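# Stack the blocks to match the goal image

## Task

On the table, assemble the arrangement of blocks pictured in the goal image, with every block aligned squarely to its neighbours exactly as shown.

## Robot and tools

Robot: two arms in the scene frame. left_arm carries a left hand and sits on the +y side, with its base at (+0.027, +0.321, 0) m. right_arm carries a right hand, with its base at (+0.013, -0.325, 0) m. Scene frame: the origin is at table-top height midway between the nominal bases, +x points out over the table and +z points up. Arm names do not match image sides. A camera stand stands behind the arms. Cameras: cam_head_left, cam_head_right, cam_high (504x504) and cam_left_wrist, cam_right_wrist (672x504).

Hand point: a reference spot about 0.05 m in front of the palm, 0.15 m along the fingers from the wrist face. Its +z runs along the straight fingers and +y points out of the palm. On the right hand +x points away from the thumb; on the left hand +x points toward the thumb. Straight fingertips reach 0.06-0.07 m past the point, 0.06 m behind it along -y. A wrist bracket on the little-finger side can strike things. With the thumb turned across the palm, the hand can grip objects roughly 0.035-0.065 m thick, or a handle down to 0.025 m.

The row (28 numbers, each in [-1, 1], always both arms): left_arm dx, dy, dz, rx, ry, rz, then little, ring, middle, index, thumb_bend, thumb_turn, force_limit, speed; then the same 14 for right_arm.
- Pose numbers are offsets, not poses. They count from that arm's Hand target as it stood when the action or move began, along that Hand target's own axes. 1.0 = 0.6 m or 180 degrees. rx, ry, rz form a single rotation vector. Sending the same offset twice moves the hand twice as far. Six zeros re-request the current Hand target.
- Finger and thumb numbers are absolute targets: -1 open or straight, +1 curled or bent. For thumb_turn, -1 is beside the palm and +1 is opposite the fingers.
- force_limit maps -1 to about 0 N and +1 to 10 N at the fingertip (15 N for the two thumb motors). speed rises from nearly 0 at -1 to full at +0.48 and stays full above that. For a soft grip, close with speed -0.94 or lower.
- No number means "unchanged". To keep a hand as it is, resend the eight hand numbers from the last row actually run for it. If none has run yet, use its hand_measured values plus hand_force_limit and hand_speed.

execute_actions(actions, cameras): actions is a list of actions. Each action is a list of up to 15 rows, one per 1/30 s step, and lasts 0.5 s; a short list repeats its last row. Every row offsets from the pose at the action's start. cameras lists camera names, ["all"] or []. An empty actions list returns images by default.

move(target, speed, blend, blocking, cameras): drives each hand point in a straight line toward its target. target is one 28-number row or a list of up to 15 rows. Every row is an offset from the same starting Hand targets, not from the previous row. speed is in m/s, 0.002 to 4.3, default 0.25; turning is capped at twice that in rad/s. It can be one value or one per target. blend is a corner radius in m; 0, the default, stops at each target. The whole path is limited to 10 s. With blocking=false the call returns after about 0.5 s while motion continues. Paths do not avoid obstacles or the other arm. Faster moves lag, stray and hit harder. Do not route a path close to an arm's own base. The result ends with a "move:" line: done, off_target, moving, held or fault, plus limits (paced means a sent pose was clipped, held means steps were withheld). Neither done nor off_target means contact.

wait(seconds 0-10, cameras) lets time pass. stop(cameras) brakes a running move. zoom_image(camera, region=[x0, y0, x1, y1] in pixels, at most 504 by 504) enlarges part of the newest image from that camera. show_instructions() shows the reference pages, including the goal image. finished_scene(scene: this scene's number, integer 1 to 3) ends the scene irreversibly; the goal must hold without the robot.

Results: end_effector_position (m) and end_effector_quat_wxyz in the scene frame; Hand target, the last commanded pose after clipping, from which the next offsets count; Joint positions, velocities and torques; and motor temperatures. The hand fields hand_measured, hand_stopped_by (moving, target, force, stalled, fault) and hand_load_n follow the motor order above. A load near 0 suggests a lost grip. Action results also list some intermediate end_effector_position readings.

Control notes:
- Commanded orientation is clipped to within 40 degrees of the measured one at each step.
- Hands often rest 1-3 cm (at times 5 cm) short, usually low, with no contact. The next command re-requests the pose; send the remaining gap as an offset if needed.
- A blocked arm keeps pressing. To release it, command a target back past its current position.
- A finger motor moves only when its target changes (0.002 or more). To squeeze harder, raise force_limit and send a more-closed target; to loosen, send a target more open than hand_measured.

Avoid: dropping blocks, releasing moving blocks, slamming or hard pushing, and striking fixed objects. Keep blocks on the table. Do not let the arms touch or press each other, and do not close a hand on the other hand's fingers. Avoid heavy finger loads or fast swings with a load. Keep away from motor heat: a MOTOR HOT line appears at 85 °C, and at 100 °C that arm drops and stays faulted for 30-60 s or more. Long holds, stretched arms and pushing toward unreachable poses all heat the motors.

Each tool is called after "Emit:" as name(argument=value, ...), one argument or row to a line, values as JSON.

Reference images:

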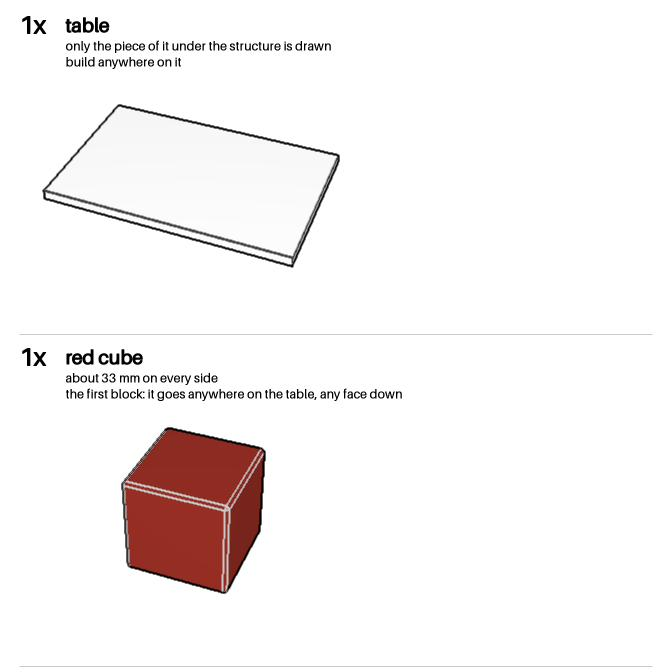

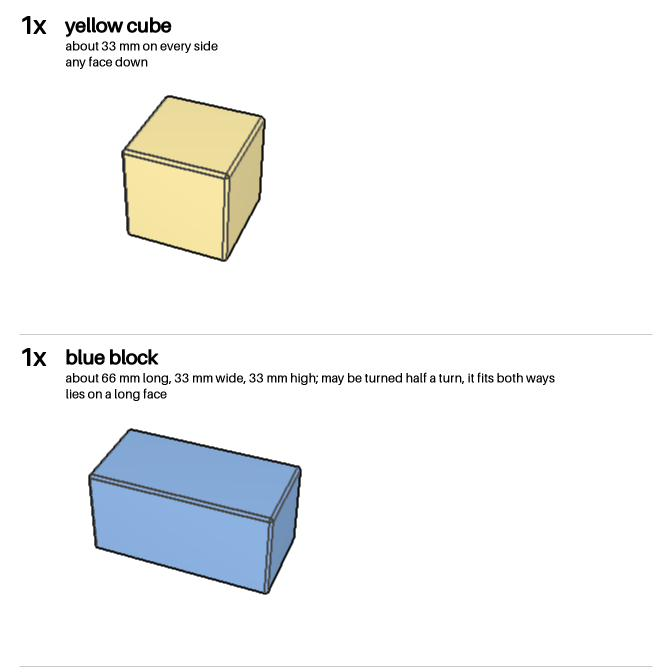

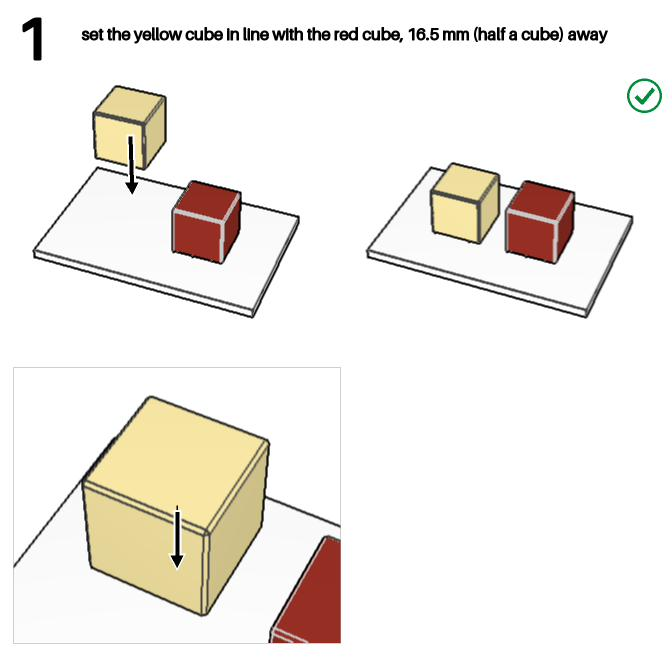

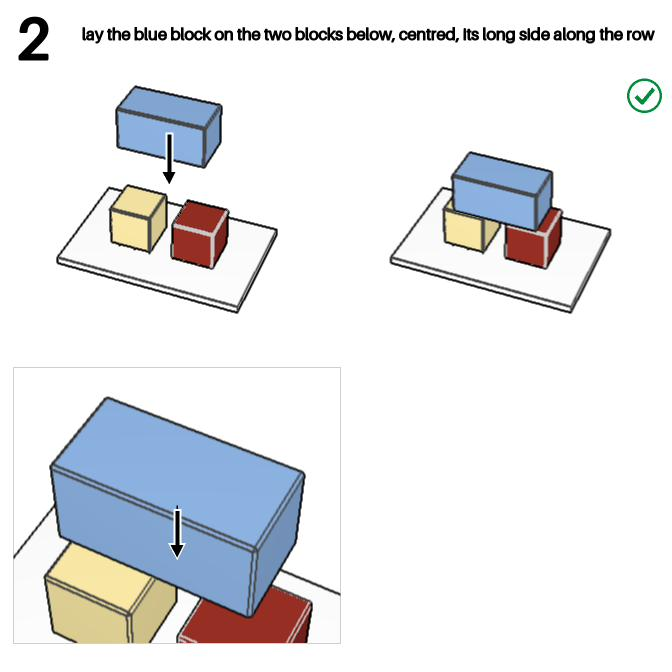

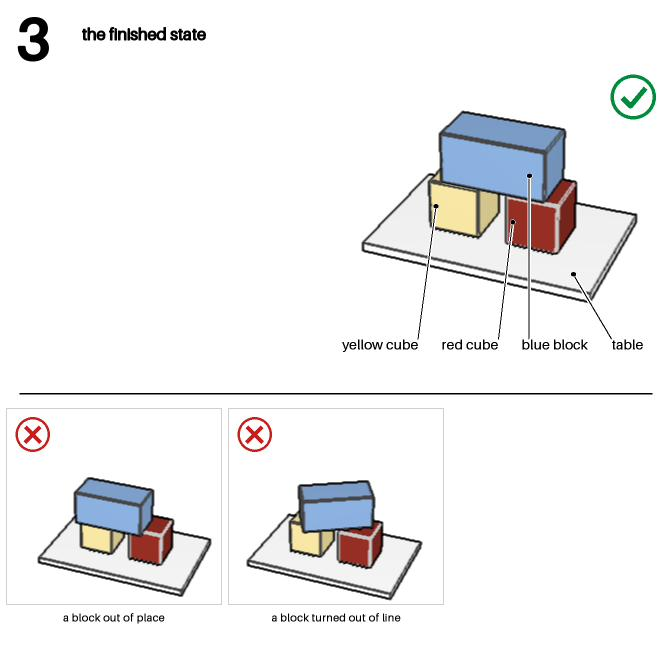

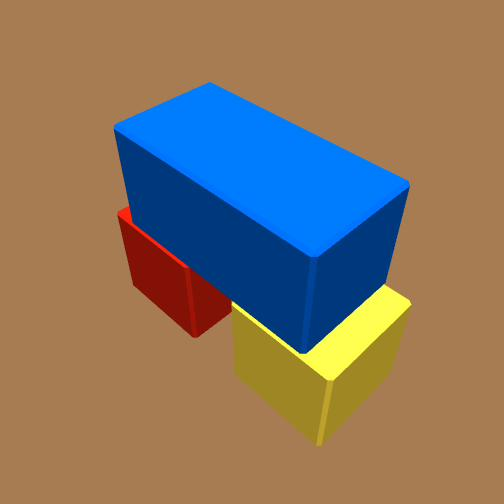

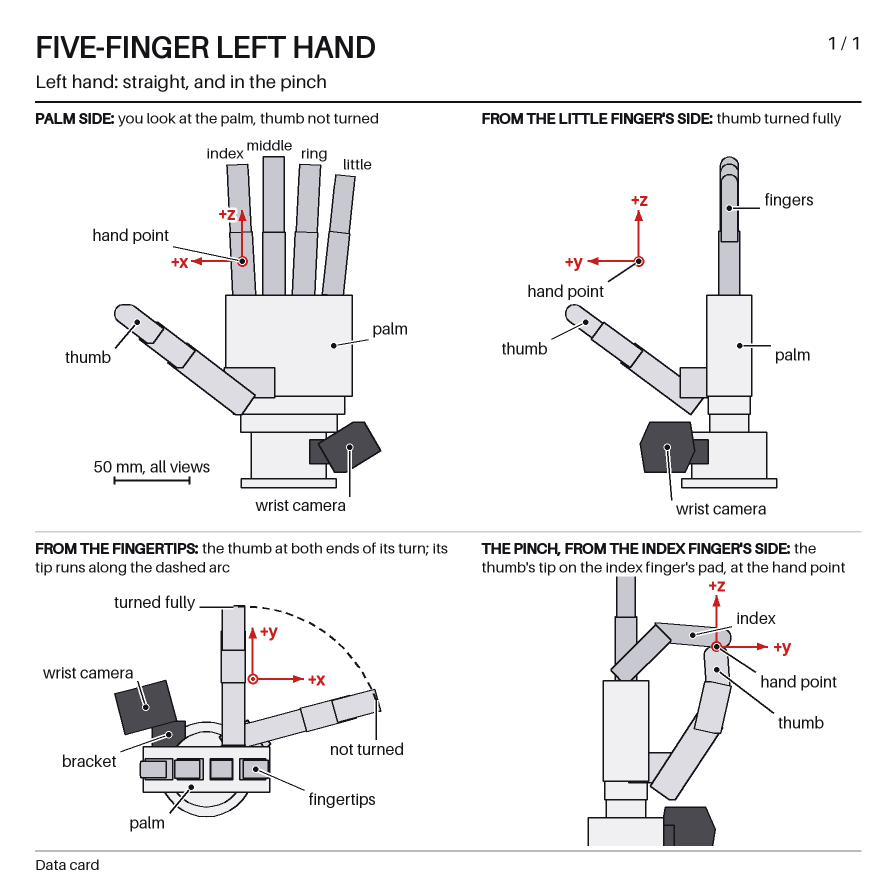

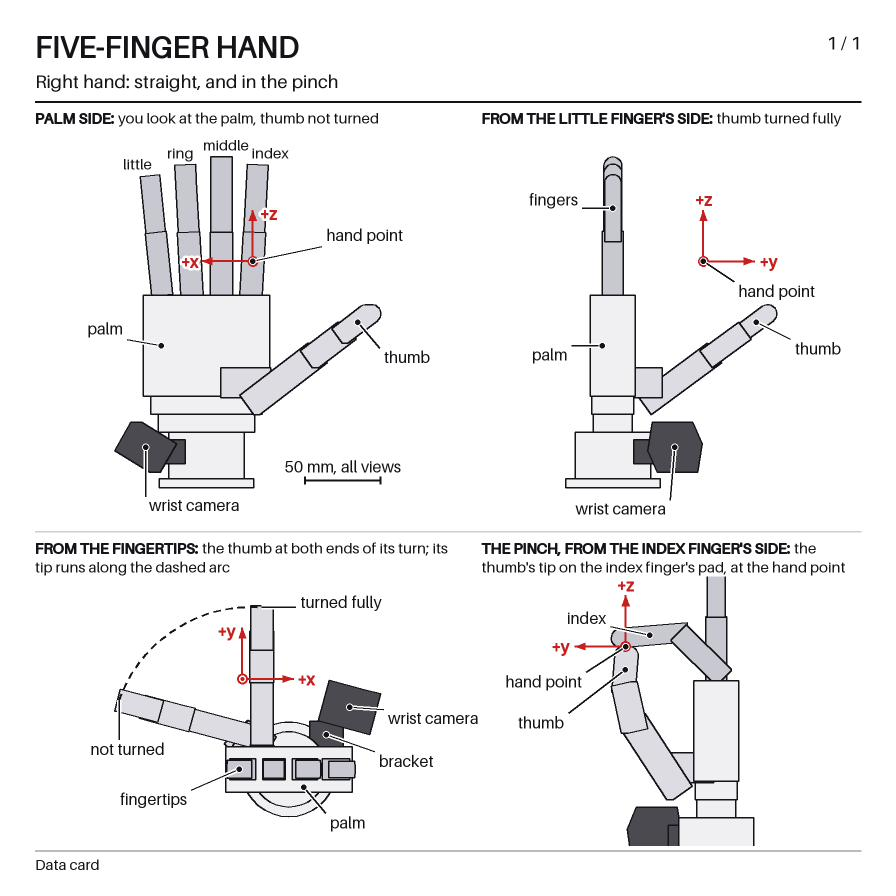

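## Session

Emit:
execute_actions(
  actions=[],
)

Scene clock: 0.00 s.
left_arm: end_effector_position=(+0.2433, +0.2748, +0.1762) hand_measured=(-1.000, -1.000, -1.000, -1.000, -1.000, -1.000) hand_load_n=(+0.0, +0.0, +0.0, +0.0, +0.0, +0.0) hand_stopped_by=(target, target, target, target, target, target) hand_force_limit=0.00 hand_speed=-0.80 end_effector_quat_wxyz=(+0.213, -0.188, +0.950, +0.129) | right_arm: end_effector_position=(+0.4970, +0.1579, +0.1720) hand_measured=(-1.000, -1.000, -1.000, -1.000, -1.000, -1.000) hand_load_n=(+0.0, +0.0, +0.0, +0.0, +0.0, +0.0) hand_stopped_by=(target, target, target, target, target, target) hand_force_limit=0.00 hand_speed=-0.80 end_effector_quat_wxyz=(-0.214, +0.581, +0.533, +0.577)
Joint positions: left_arm=[-0.636 0.979 0.825 -1.324 -0.496 0.544] | right_arm=[0.744 1.678 0.944 0.477 -0.292 -2.033]
Joint velocities: within noise
Joint torques (N m): no reading
Motor temperatures (°C): left_arm=[30 33 31 28 27 29] | right_arm=[29 29 29 27 31 30]
Heat: left arm: hottest shoulder 33 °C; right arm: hottest wrist yaw 31 °C.
Hand target: left_arm +0.2497, +0.2699, +0.1853; +0.222, -0.191, +0.949, +0.119 | right_arm +0.5023, +0.1633, +0.1908; -0.215, +0.571, +0.529, +0.590

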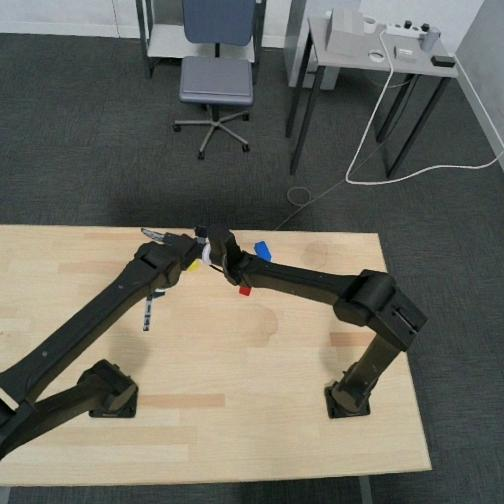

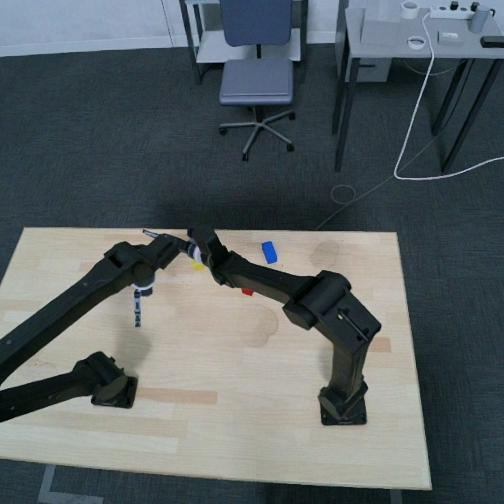

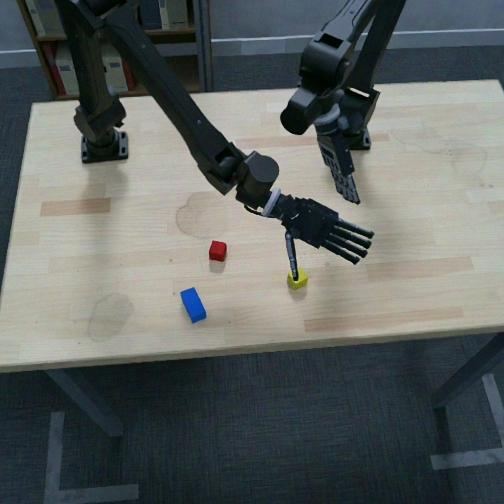

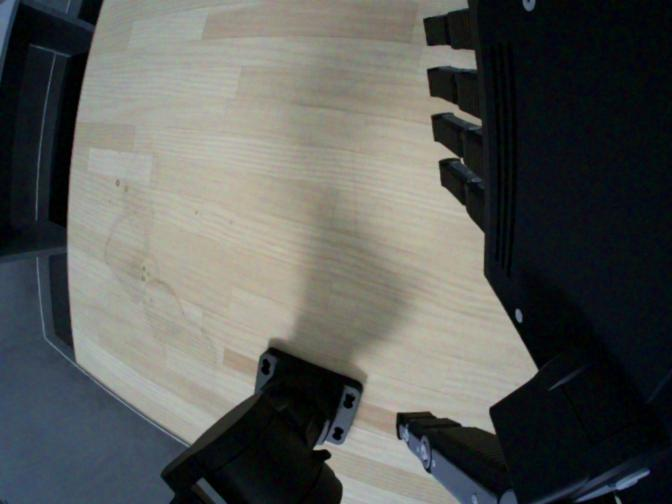

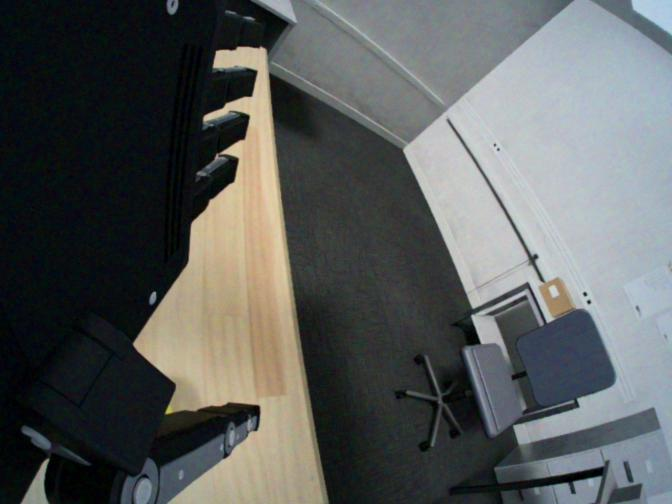

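Emit:
move(
  target=[0,0,0,0,0,0,-1,-1,-1,-1,-1,-1,0,-0.8,-0.0782,0.1025,-0.6233,-0.4324,0.0759,0.7020,-1,-1,-1,-1,-1,-1,0,-0.8],
  speed=0.2,
  cameras=["all"],
)

Scene clock: 12.00 s.
left_arm: end_effector_position=(+0.2433, +0.2748, +0.1762) hand_measured=(-1.000, -1.000, -1.000, -1.000, -1.000, -1.000) hand_load_n=(+0.0, +0.0, +0.0, +0.0, +0.0, +0.0) hand_stopped_by=(target, target, target, target, target, target) hand_force_limit=0.00 hand_speed=-0.80 end_effector_quat_wxyz=(+0.213, -0.188, +0.950, +0.129) | right_arm: end_effector_position=(+0.3865, -0.2014, +0.2159) hand_measured=(-1.000, -1.000, -1.000, -1.000, -1.000, -1.000) hand_load_n=(+0.0, +0.0, -0.5, +0.0, +0.0, +0.0) hand_stopped_by=(target, target, target, target, target, target) hand_force_limit=0.00 hand_speed=-0.80 end_effector_quat_wxyz=(-0.274, +0.658, -0.640, +0.288)
Joint positions: left_arm=[-0.636 0.979 0.825 -1.324 -0.496 0.544] | right_arm=[0.285 0.951 0.866 -0.699 0.251 0.205]
Joint torques (N m): left_arm=[-0.21 -2.49 9.2 0.5 -0.37 -0.12] | right_arm=[-0.21 -4.66 13.57 1.32 0.04 0.09]
Heat: left arm: hottest shoulder 34 °C; right arm: hottest elbow 31 °C.
Hand target: left_arm +0.2497, +0.2699, +0.1853; +0.222, -0.191, +0.949, +0.119 | right_arm +0.4001, -0.1997, +0.2504; -0.299, +0.640, -0.641, +0.298
Off the commanded pose: left_arm 0.012 m, 2 deg | right_arm 0.037 m, 4 deg.
move: off_target (left_arm, right_arm)

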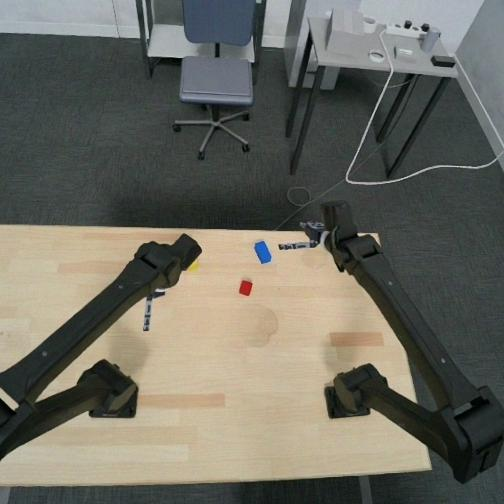

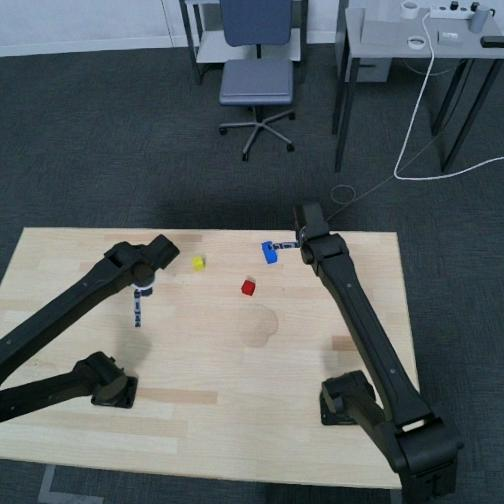

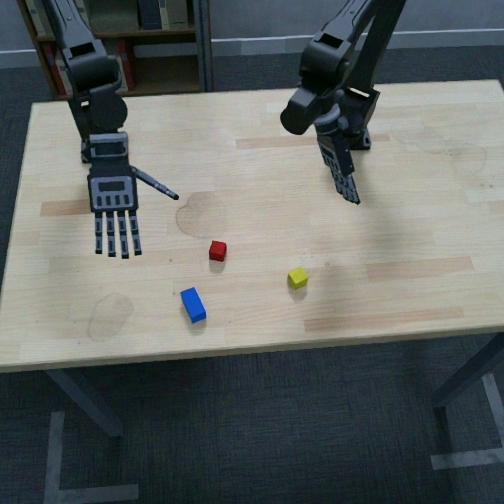

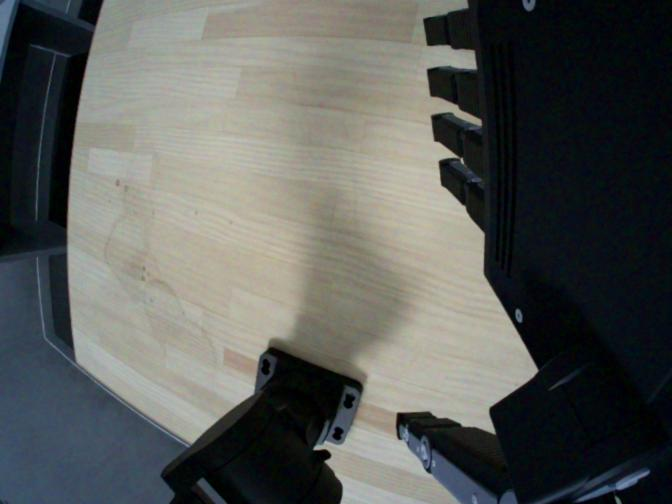

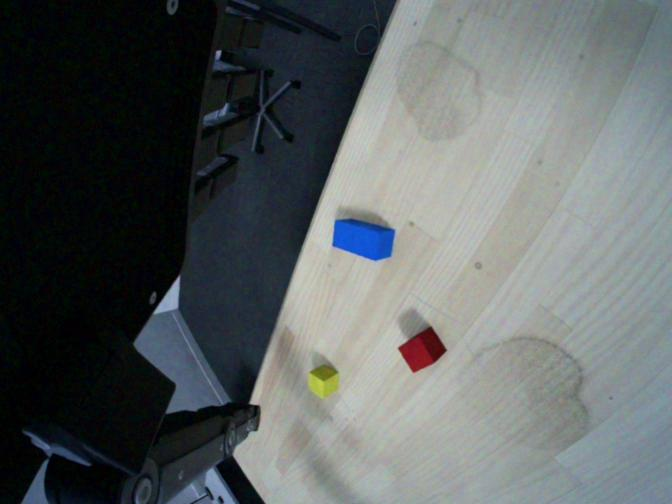

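Emit:
zoom_image(
  camera="cam_high",
  region=[160, 220, 340, 340],
)

Emit:
zoom_image(
  camera="cam_head_right",
  region=[160, 220, 340, 340],
)

Scaled by 2.800.

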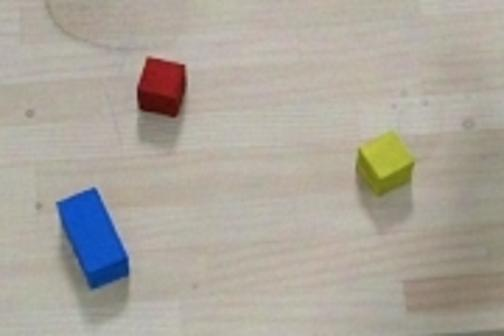

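Scaled by 2.800.

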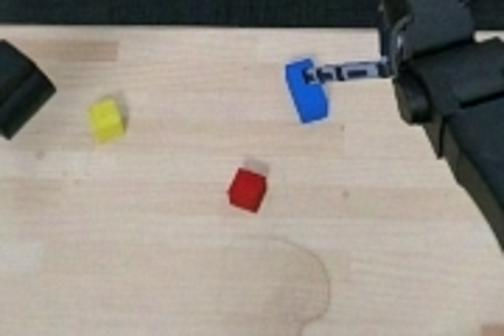

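Emit:
move(
  target=[0,0,0,0,0,0,-1,-1,-1,-1,-1,-1,0,-0.8,-0.3,0.1888,0.0343,0.0278,0,0,-1,-1,-0.2,-0.2,-1,1,0,-0.5],
  speed=0.2,
  cameras=["all"],
)

Scene clock: 16.03 s.
left_arm: end_effector_position=(+0.2433, +0.2748, +0.1762) hand_measured=(-1.000, -1.000, -1.000, -1.000, -1.000, -1.000) hand_load_n=(+0.0, +0.0, +0.0, +0.0, +0.0, +0.0) hand_stopped_by=(target, target, target, target, target, target) hand_force_limit=0.00 hand_speed=-0.80 end_effector_quat_wxyz=(+0.213, -0.188, +0.950, +0.129) | right_arm: end_effector_position=(+0.3397, -0.0291, +0.1432) hand_measured=(-1.000, -1.000, -0.200, -0.200, -1.000, +1.000) hand_load_n=(+0.0, +0.0, +0.0, +0.0, +0.0, +0.0) hand_stopped_by=(target, target, target, target, target, target) hand_force_limit=0.00 hand_speed=-0.50 end_effector_quat_wxyz=(-0.313, +0.634, -0.626, +0.329)
Joint positions: left_arm=[-0.636 0.979 0.825 -1.324 -0.496 0.544] | right_arm=[0.867 1.171 0.791 -0.508 0.712 0.645]
Joint torques (N m): left_arm=[-0.26 -2.49 9.2 0.51 -0.37 -0.09] | right_arm=[0.85 -5.89 9.26 1.89 0.56 0.1]
Heat: left arm: hottest shoulder 34 °C; right arm: hottest elbow 31 °C.
Hand target: left_arm +0.2497, +0.2699, +0.1853; +0.222, -0.191, +0.949, +0.119 | right_arm +0.3431, -0.0196, +0.1506; -0.327, +0.627, -0.628, +0.326
Off the commanded pose: left_arm 0.012 m, 2 deg | right_arm 0.013 m, 2 deg.
move: off_target (left_arm, right_arm)

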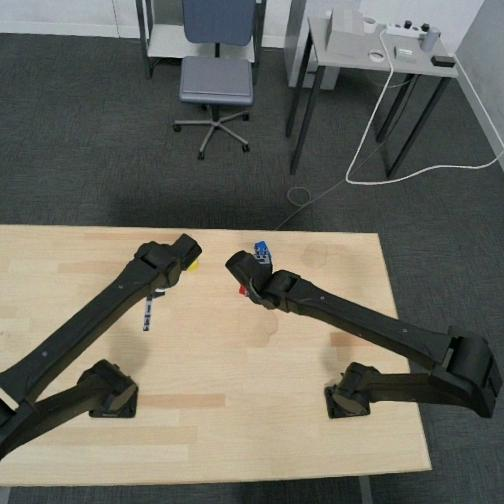

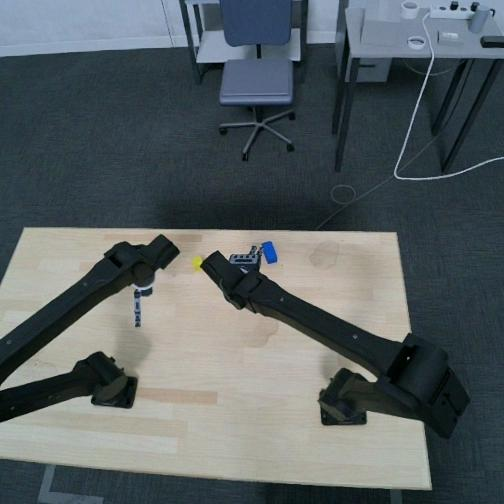

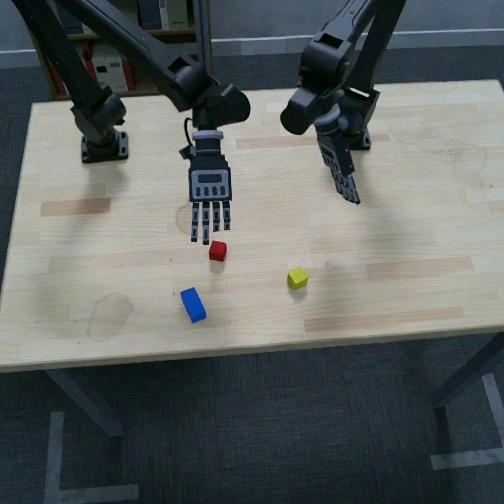

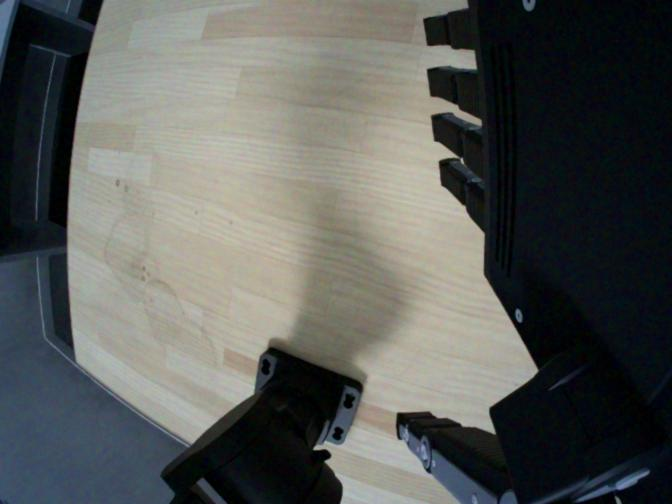

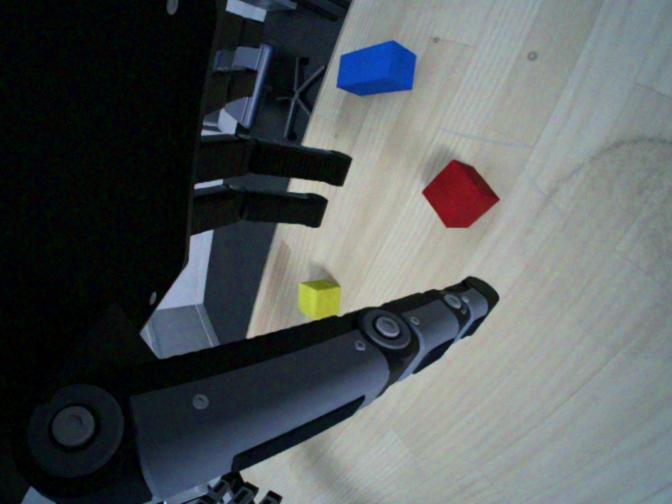

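Emit:
move(
  target=[0,0,0,0,0,0,-1,-1,-1,-1,-1,-1,0,-0.8,0.0033,0.0842,0.063,0,0.0728,0.051,-1,-1,-0.2,-0.2,-1,1,0,-0.5],
  speed=0.15,
  cameras=["cam_high","cam_right_wrist"],
)

Emit:
zoom_image(
  camera="cam_high",
  region=[160, 200, 280, 320],
)

Scene clock: 18.83 s.
left_arm: end_effector_position=(+0.2433, +0.2748, +0.1762) hand_measured=(-1.000, -1.000, -1.000, -1.000, -1.000, -1.000) hand_load_n=(+0.0, +0.0, +0.0, +0.0, +0.0, +0.0) hand_stopped_by=(target, target, target, target, target, target) hand_force_limit=0.00 hand_speed=-0.80 end_effector_quat_wxyz=(+0.213, -0.188, +0.950, +0.129) | right_arm: end_effector_position=(+0.3406, -0.0359, +0.0764) hand_measured=(-1.000, -1.000, -0.200, -0.200, -1.000, +1.000) hand_load_n=(+0.0, +0.0, +0.0, +0.0, +0.0, +0.0) hand_stopped_by=(target, target, target, target, target, target) hand_force_limit=0.00 hand_speed=-0.50 end_effector_quat_wxyz=(+0.266, -0.538, +0.707, -0.373)
Joint positions: left_arm=[-0.636 0.979 0.825 -1.324 -0.496 0.544] | right_arm=[0.922 1.366 0.791 -0.609 0.893 1.058]
Joint torques (N m): left_arm=[-0.09 -2.32 9.2 0.54 -0.38 -0.08] | right_arm=[1.26 -7.53 9.87 0.75 0.75 0.09]
Heat: left arm: hottest shoulder 34 °C; right arm: hottest elbow 32 °C.
Hand target: left_arm +0.2497, +0.2699, +0.1853; +0.222, -0.191, +0.949, +0.119 | right_arm +0.3451, -0.0215, +0.0876; +0.278, -0.533, +0.709, -0.368
Off the commanded pose: left_arm 0.012 m, 2 deg | right_arm 0.019 m, 2 deg.
move: off_target (left_arm, right_arm)
Images, in order (width x height): cam_high 504x504, cam_right_wrist 672x504.

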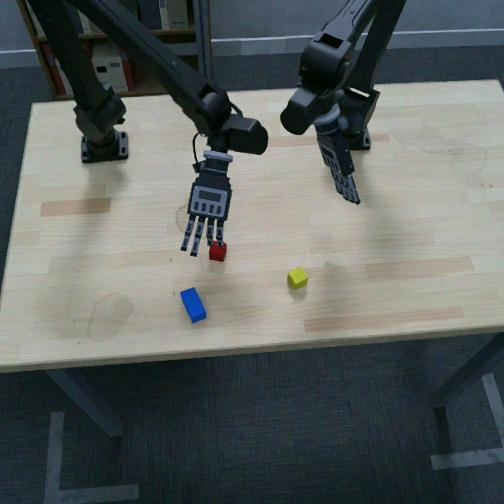

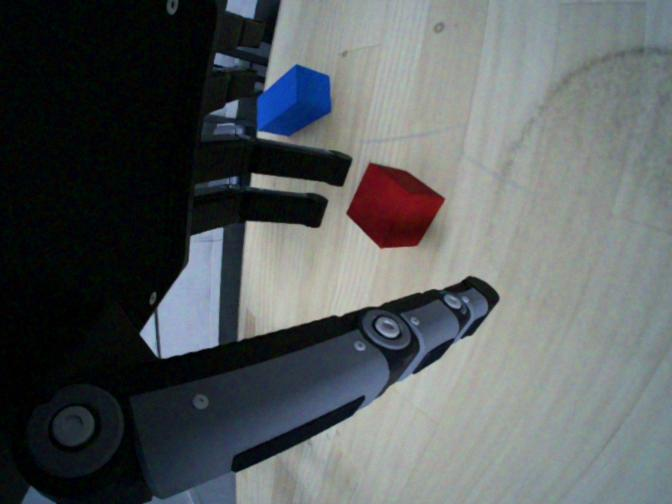

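Scaled by 4.200.

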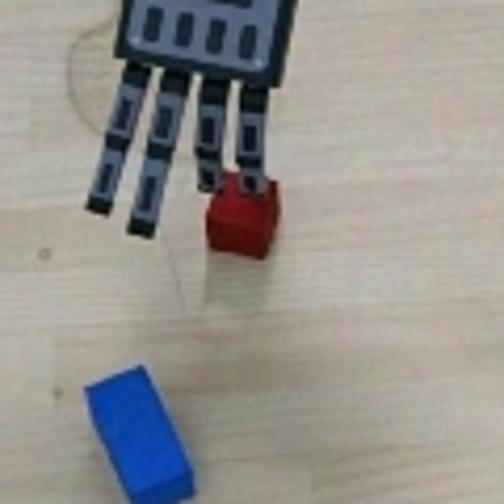

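Emit:
move(
  target=[0,0,0,0,0,0,-1,-1,-1,-1,-1,-1,0,-0.8,-0.0123,-0.0222,0.0742,0,0,0,-1,-1,-0.2,-0.2,-1,1,0,-0.5],
  speed=0.1,
  cameras=["cam_high","cam_right_wrist"],
)

Emit:
zoom_image(
  camera="cam_high",
  region=[160, 200, 280, 320],
)

Scene clock: 21.40 s.
left_arm: end_effector_position=(+0.2433, +0.2748, +0.1762) hand_measured=(-1.000, -1.000, -1.000, -1.000, -1.000, -1.000) hand_load_n=(+0.0, +0.0, +0.0, +0.0, +0.0, +0.0) hand_stopped_by=(target, target, target, target, target, target) hand_force_limit=0.00 hand_speed=-0.80 end_effector_quat_wxyz=(+0.213, -0.188, +0.950, +0.129) | right_arm: end_effector_position=(+0.3721, -0.0423, +0.0560) hand_measured=(-1.000, -1.000, -0.200, -0.200, -1.000, +1.000) hand_load_n=(+0.0, +0.0, -0.5, +0.0, +0.0, +0.0) hand_stopped_by=(target, target, target, target, target, target) hand_force_limit=0.00 hand_speed=-0.50 end_effector_quat_wxyz=(+0.259, -0.543, +0.706, -0.373)
Joint positions: left_arm=[-0.636 0.979 0.825 -1.324 -0.496 0.544] | right_arm=[0.84 1.432 0.791 -0.469 0.854 0.941]
Joint torques (N m): left_arm=[-0.03 -2.37 9.18 0.47 -0.39 -0.08] | right_arm=[-0.32 -8.41 10.67 1.63 0.5 -0.1]
Heat: left arm: hottest shoulder 34 °C; right arm: hottest elbow 32 °C.
Hand target: left_arm +0.2497, +0.2699, +0.1853; +0.222, -0.191, +0.949, +0.119 | right_arm +0.3896, -0.0266, +0.0730; +0.278, -0.533, +0.709, -0.368
Off the commanded pose: left_arm 0.012 m, 2 deg | right_arm 0.029 m, 3 deg.
move: off_target (left_arm, right_arm)
Images, in order (width x height): cam_high 504x504, cam_right_wrist 672x504.

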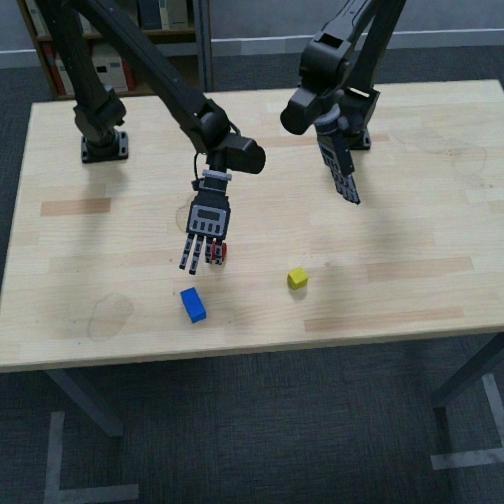

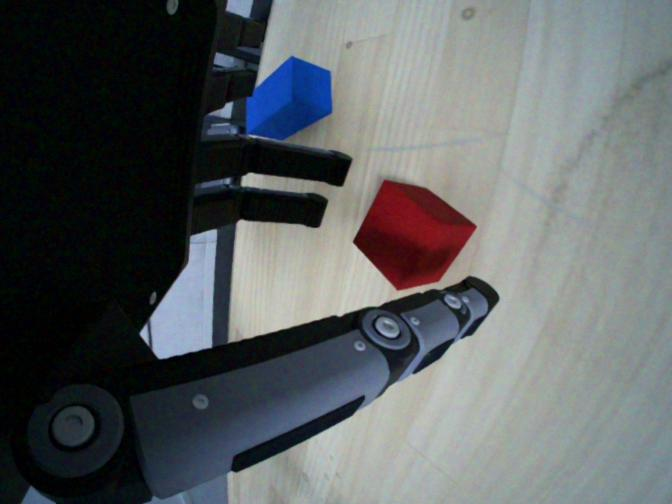

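Scaled by 4.200.

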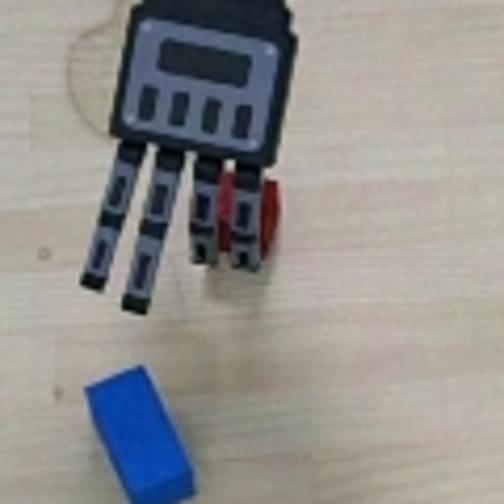

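Emit:
move(
  target=[0,0,0,0,0,0,-1,-1,-1,-1,-1,-1,0,-0.8,-0.0097,0.0222,0.041,0,0,0,-1,-1,-0.2,-0.2,-1,1,0,-0.5],
  speed=0.06,
  cameras=["cam_high","cam_right_wrist"],
)

Emit:
zoom_image(
  camera="cam_high",
  region=[160, 200, 280, 320],
)

Scene clock: 23.00 s.
left_arm: end_effector_position=(+0.2433, +0.2748, +0.1762) hand_measured=(-1.000, -1.000, -1.000, -1.000, -1.000, -1.000) hand_load_n=(+0.0, +0.0, +0.0, +0.0, +0.0, +0.0) hand_stopped_by=(target, target, target, target, target, target) hand_force_limit=0.00 hand_speed=-0.80 end_effector_quat_wxyz=(+0.213, -0.188, +0.950, +0.129) | right_arm: end_effector_position=(+0.3863, -0.0366, +0.0342) hand_measured=(-1.000, -1.000, -0.200, -0.200, -1.000, +1.000) hand_load_n=(+0.0, +0.0, +0.0, +0.0, +0.0, +0.0) hand_stopped_by=(target, target, target, target, target, target) hand_force_limit=0.00 hand_speed=-0.50 end_effector_quat_wxyz=(+0.262, -0.543, +0.706, -0.371)
Joint positions: left_arm=[-0.636 0.979 0.825 -1.324 -0.496 0.544] | right_arm=[0.82 1.503 0.791 -0.37 0.843 0.911]
Joint torques (N m): left_arm=[-0.21 -2.49 9.2 0.54 -0.4 -0.09] | right_arm=[-0.67 -9.23 9.81 1.59 0.48 -0.11]
Heat: left arm: hottest shoulder 34 °C; right arm: hottest elbow 32 °C.
Hand target: left_arm +0.2497, +0.2699, +0.1853; +0.222, -0.191, +0.949, +0.119 | right_arm +0.4031, -0.0243, +0.0479; +0.278, -0.533, +0.709, -0.368
Off the commanded pose: left_arm 0.012 m, 2 deg | right_arm 0.025 m, 2 deg.
move: off_target (left_arm, right_arm)
Images, in order (width x height): cam_high 504x504, cam_right_wrist 672x504.

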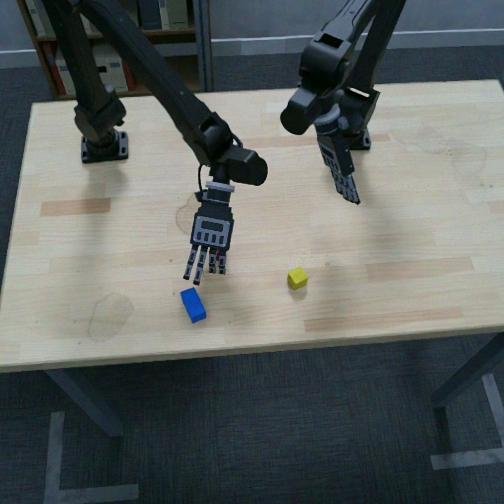

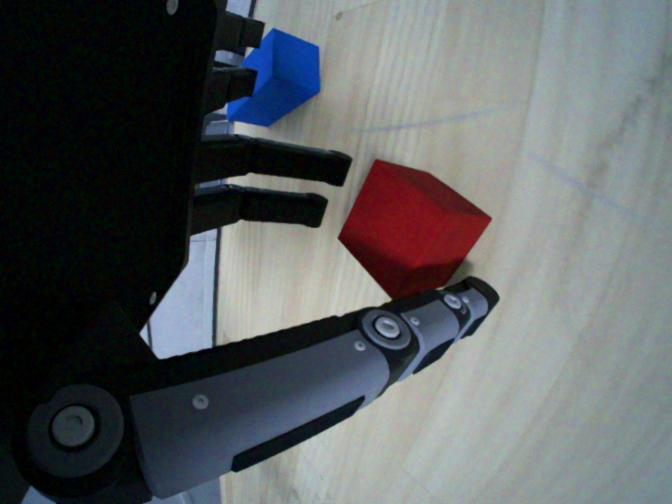

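Scaled by 4.200.

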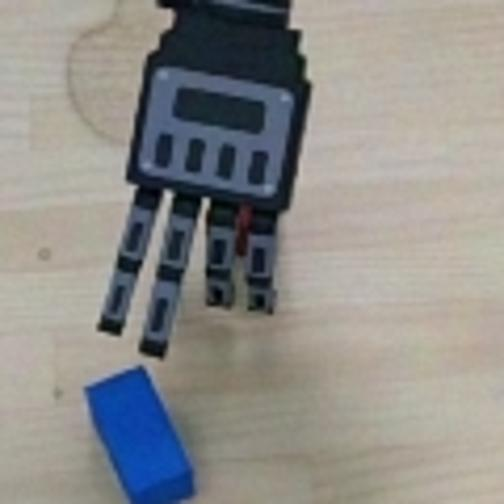

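Emit:
move(
  target=[0,0,0,0,0,0,-1,-1,-1,-1,-1,-1,0,-0.8,0,0.0115,0.0077,0,0,0,-1,-1,-0.2,-0.2,-1,1,0,-0.5],
  speed=0.06,
  cameras=["cam_right_wrist"],
)

Scene clock: 24.13 s.
left_arm: end_effector_position=(+0.2433, +0.2748, +0.1762) hand_measured=(-1.000, -1.000, -1.000, -1.000, -1.000, -1.000) hand_load_n=(+0.0, +0.0, +0.0, +0.0, +0.0, +0.0) hand_stopped_by=(target, target, target, target, target, target) hand_force_limit=0.00 hand_speed=-0.80 end_effector_quat_wxyz=(+0.213, -0.188, +0.950, +0.129) | right_arm: end_effector_position=(+0.3890, -0.0335, +0.0297) hand_measured=(-1.000, -1.000, -0.200, -0.200, -1.000, +1.000) hand_load_n=(+0.0, +0.0, +0.0, +0.0, +0.0, +0.0) hand_stopped_by=(target, target, target, target, target, target) hand_force_limit=0.00 hand_speed=-0.50 end_effector_quat_wxyz=(+0.266, -0.541, +0.707, -0.370)
Joint positions: left_arm=[-0.636 0.979 0.825 -1.324 -0.496 0.544] | right_arm=[0.82 1.519 0.791 -0.345 0.843 0.91]
Joint torques (N m): left_arm=[0.15 -2.14 9.14 0.46 -0.37 -0.1] | right_arm=[-0.38 -9.17 9.07 1.72 0.48 -0.11]
Heat: left arm: hottest shoulder 34 °C; right arm: hottest elbow 32 °C.
Hand target: left_arm +0.2497, +0.2699, +0.1853; +0.222, -0.191, +0.949, +0.119 | right_arm +0.4029, -0.0243, +0.0395; +0.278, -0.533, +0.709, -0.368
Off the commanded pose: left_arm 0.012 m, 2 deg | right_arm 0.019 m, 2 deg.
move: off_target (left_arm, right_arm)
Images, in order (width x height): cam_right_wrist 672x504.

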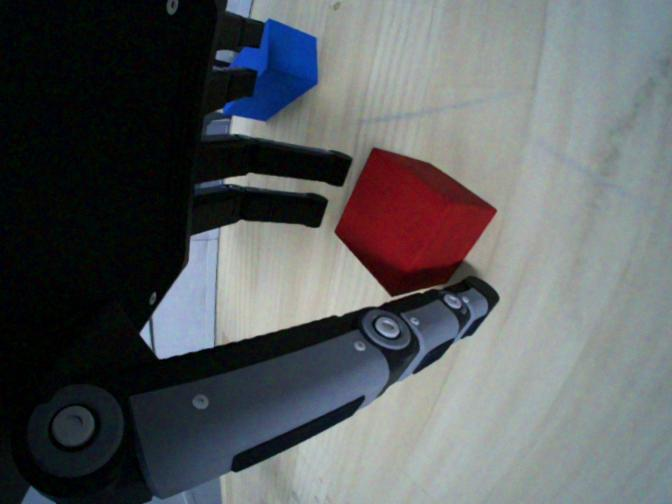

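Emit:
move(
  target=[0,0,0,0,0,0,-1,-1,-1,-1,-1,-1,0,-0.8,0,0,0,0,0,0,-1,-1,0.08,0.08,-1,1,-0.4,-0.85],
  speed=0.06,
  cameras=["cam_right_wrist","cam_high"],
)

Scene clock: 25.30 s.
left_arm: end_effector_position=(+0.2433, +0.2748, +0.1762) hand_measured=(-1.000, -1.000, -1.000, -1.000, -1.000, -1.000) hand_load_n=(+0.0, +0.0, +0.0, +0.0, +0.0, +0.0) hand_stopped_by=(target, target, target, target, target, target) hand_force_limit=0.00 hand_speed=-0.80 end_effector_quat_wxyz=(+0.213, -0.188, +0.950, +0.129) | right_arm: end_effector_position=(+0.3890, -0.0334, +0.0297) hand_measured=(-1.000, -1.000, +0.080, +0.080, -1.000, +1.000) hand_load_n=(+0.0, +0.0, +0.0, +0.0, +0.0, +0.0) hand_stopped_by=(target, target, target, target, target, target) hand_force_limit=-0.40 hand_speed=-0.85 end_effector_quat_wxyz=(+0.266, -0.541, +0.707, -0.370)
Joint positions: left_arm=[-0.636 0.979 0.825 -1.324 -0.496 0.544] | right_arm=[0.82 1.519 0.791 -0.344 0.842 0.91]
Joint torques (N m): left_arm=[0.03 -2.37 9.17 0.58 -0.39 -0.09] | right_arm=[-0.26 -9.29 9.06 1.7 0.49 -0.11]
Heat: left arm: hottest shoulder 34 °C; right arm: hottest elbow 33 °C.
Hand target: left_arm +0.2497, +0.2699, +0.1853; +0.222, -0.191, +0.949, +0.119 | right_arm +0.4029, -0.0243, +0.0395; +0.278, -0.533, +0.709, -0.368
Off the commanded pose: left_arm 0.012 m, 2 deg | right_arm 0.019 m, 2 deg.
move: off_target (left_arm, right_arm)
Images, in order (width x height): cam_high 504x504, cam_right_wrist 672x504.

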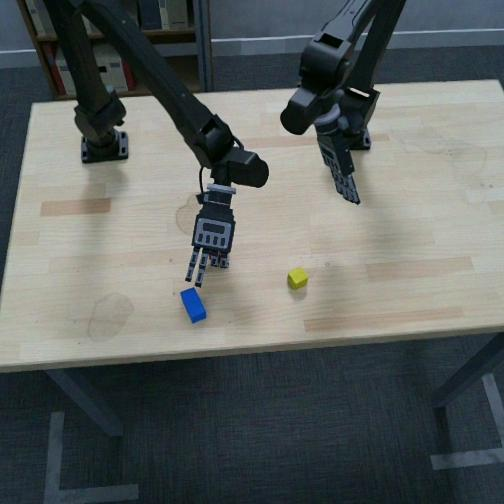

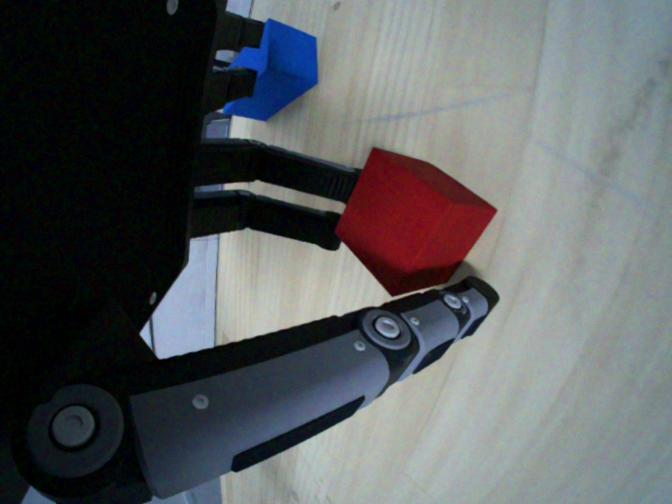

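Emit:
move(
  target=[0,0,0,0,0,0,-1,-1,-1,-1,-1,-1,0,-0.8,0,0,0,0,0,0,-1,-1,0.08,0.08,-0.3,1,-0.4,-0.9],
  speed=0.06,
  cameras=["cam_right_wrist","cam_high"],
)

Scene clock: 27.93 s.
left_arm: end_effector_position=(+0.2433, +0.2748, +0.1762) hand_measured=(-1.000, -1.000, -1.000, -1.000, -1.000, -1.000) hand_load_n=(+0.0, +0.0, +0.0, +0.0, +0.0, +0.0) hand_stopped_by=(target, target, target, target, target, target) hand_force_limit=0.00 hand_speed=-0.80 end_effector_quat_wxyz=(+0.213, -0.188, +0.950, +0.129) | right_arm: end_effector_position=(+0.3890, -0.0334, +0.0297) hand_measured=(-1.000, -1.000, +0.080, +0.080, -0.672, +1.000) hand_load_n=(+0.0, +0.0, +4.5, +0.5, +5.0, +0.0) hand_stopped_by=(target, target, target, target, force, target) hand_force_limit=-0.40 hand_speed=-0.90 end_effector_quat_wxyz=(+0.266, -0.541, +0.707, -0.370)
Joint positions: left_arm=[-0.636 0.979 0.825 -1.324 -0.496 0.544] | right_arm=[0.82 1.519 0.791 -0.344 0.842 0.91]
Joint torques (N m): left_arm=[-0.03 -2.55 9.2 0.5 -0.39 -0.08] | right_arm=[-0.26 -9.23 9.11 1.68 0.5 -0.1]
Heat: left arm: hottest elbow 35 °C; right arm: hottest elbow 33 °C.
Hand target: left_arm +0.2497, +0.2699, +0.1853; +0.222, -0.191, +0.949, +0.119 | right_arm +0.4029, -0.0243, +0.0395; +0.278, -0.533, +0.709, -0.368
Off the commanded pose: left_arm 0.012 m, 2 deg | right_arm 0.019 m, 2 deg.
move: off_target (left_arm, right_arm)
Images, in order (width x height): cam_high 504x504, cam_right_wrist 672x504.

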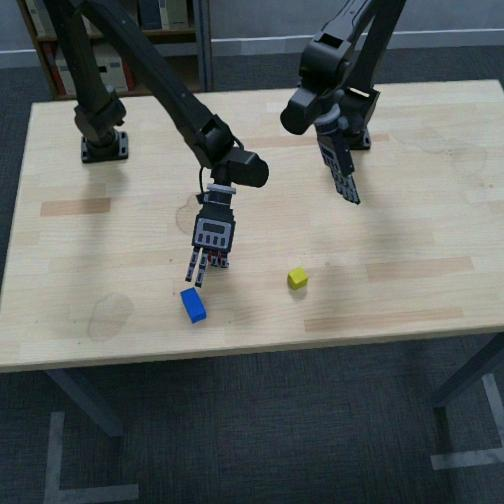

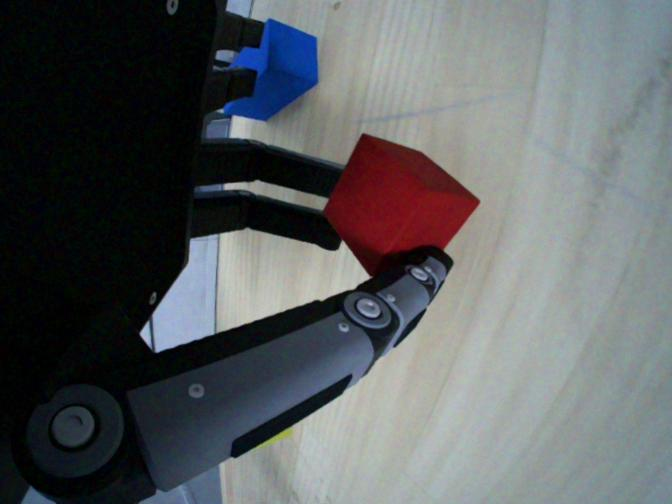

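Emit:
move(
  target=[
    [0,0,0,0,0,0,-1,-1,-1,-1,-1,-1,0,-0.8,0,0,0,0,0,0,-1,-1,-0.15,-0.15,-1,1,-0.4,-0.7],
    [0,0,0,0,0,0,-1,-1,-1,-1,-1,-1,0,-0.8,0.02,0,0,0,0,0,-1,-1,-0.15,-0.15,-1,1,-0.4,-0.7],
  ],
  speed=0.06,
  cameras=["cam_right_wrist","cam_high"],
)

Scene clock: 32.13 s.
left_arm: end_effector_position=(+0.2433, +0.2748, +0.1762) hand_measured=(-1.000, -1.000, -1.000, -1.000, -1.000, -1.000) hand_load_n=(+0.0, +0.0, +0.0, +0.0, +0.0, +0.0) hand_stopped_by=(target, target, target, target, target, target) hand_force_limit=0.00 hand_speed=-0.80 end_effector_quat_wxyz=(+0.213, -0.188, +0.950, +0.129) | right_arm: end_effector_position=(+0.3942, -0.0348, +0.0310) hand_measured=(-1.000, -1.000, -0.150, -0.150, -1.000, +1.000) hand_load_n=(+0.0, -0.5, +0.0, +0.0, +0.0, +0.0) hand_stopped_by=(target, target, target, target, target, target) hand_force_limit=-0.40 hand_speed=-0.70 end_effector_quat_wxyz=(+0.269, -0.539, +0.708, -0.369)
Joint positions: left_arm=[-0.636 0.979 0.825 -1.324 -0.496 0.544] | right_arm=[0.807 1.519 0.791 -0.326 0.836 0.895]
Joint torques (N m): left_arm=[0.09 -2.49 9.16 0.55 -0.39 -0.09] | right_arm=[-0.5 -11.4 6.6 1.66 0.47 -0.13]
Heat: left arm: hottest elbow 35 °C; right arm: hottest elbow 33 °C.
Hand target: left_arm +0.2497, +0.2699, +0.1853; +0.222, -0.191, +0.949, +0.119 | right_arm +0.3997, -0.0359, +0.0397; +0.278, -0.533, +0.709, -0.368
Off the commanded pose: left_arm 0.012 m, 2 deg | right_arm 0.010 m, 1 deg.
move: off_target (left_arm)
Images, in order (width x height): cam_high 504x504, cam_right_wrist 672x504.

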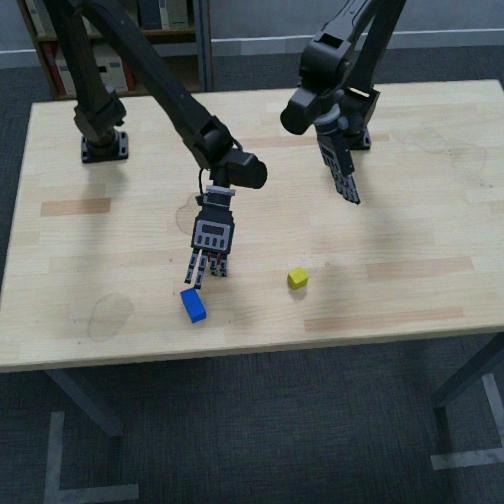

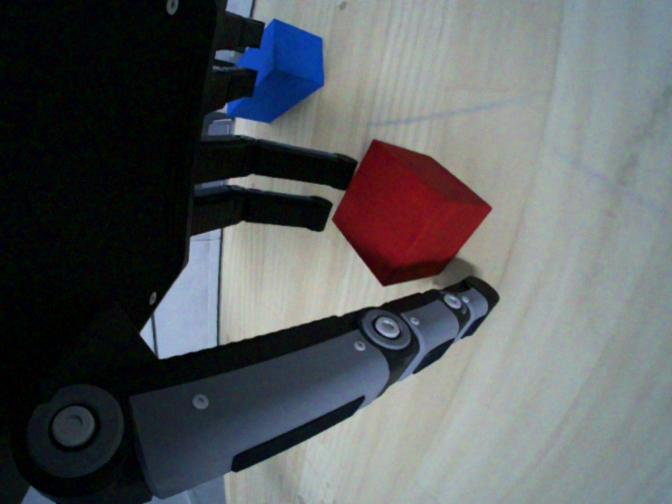

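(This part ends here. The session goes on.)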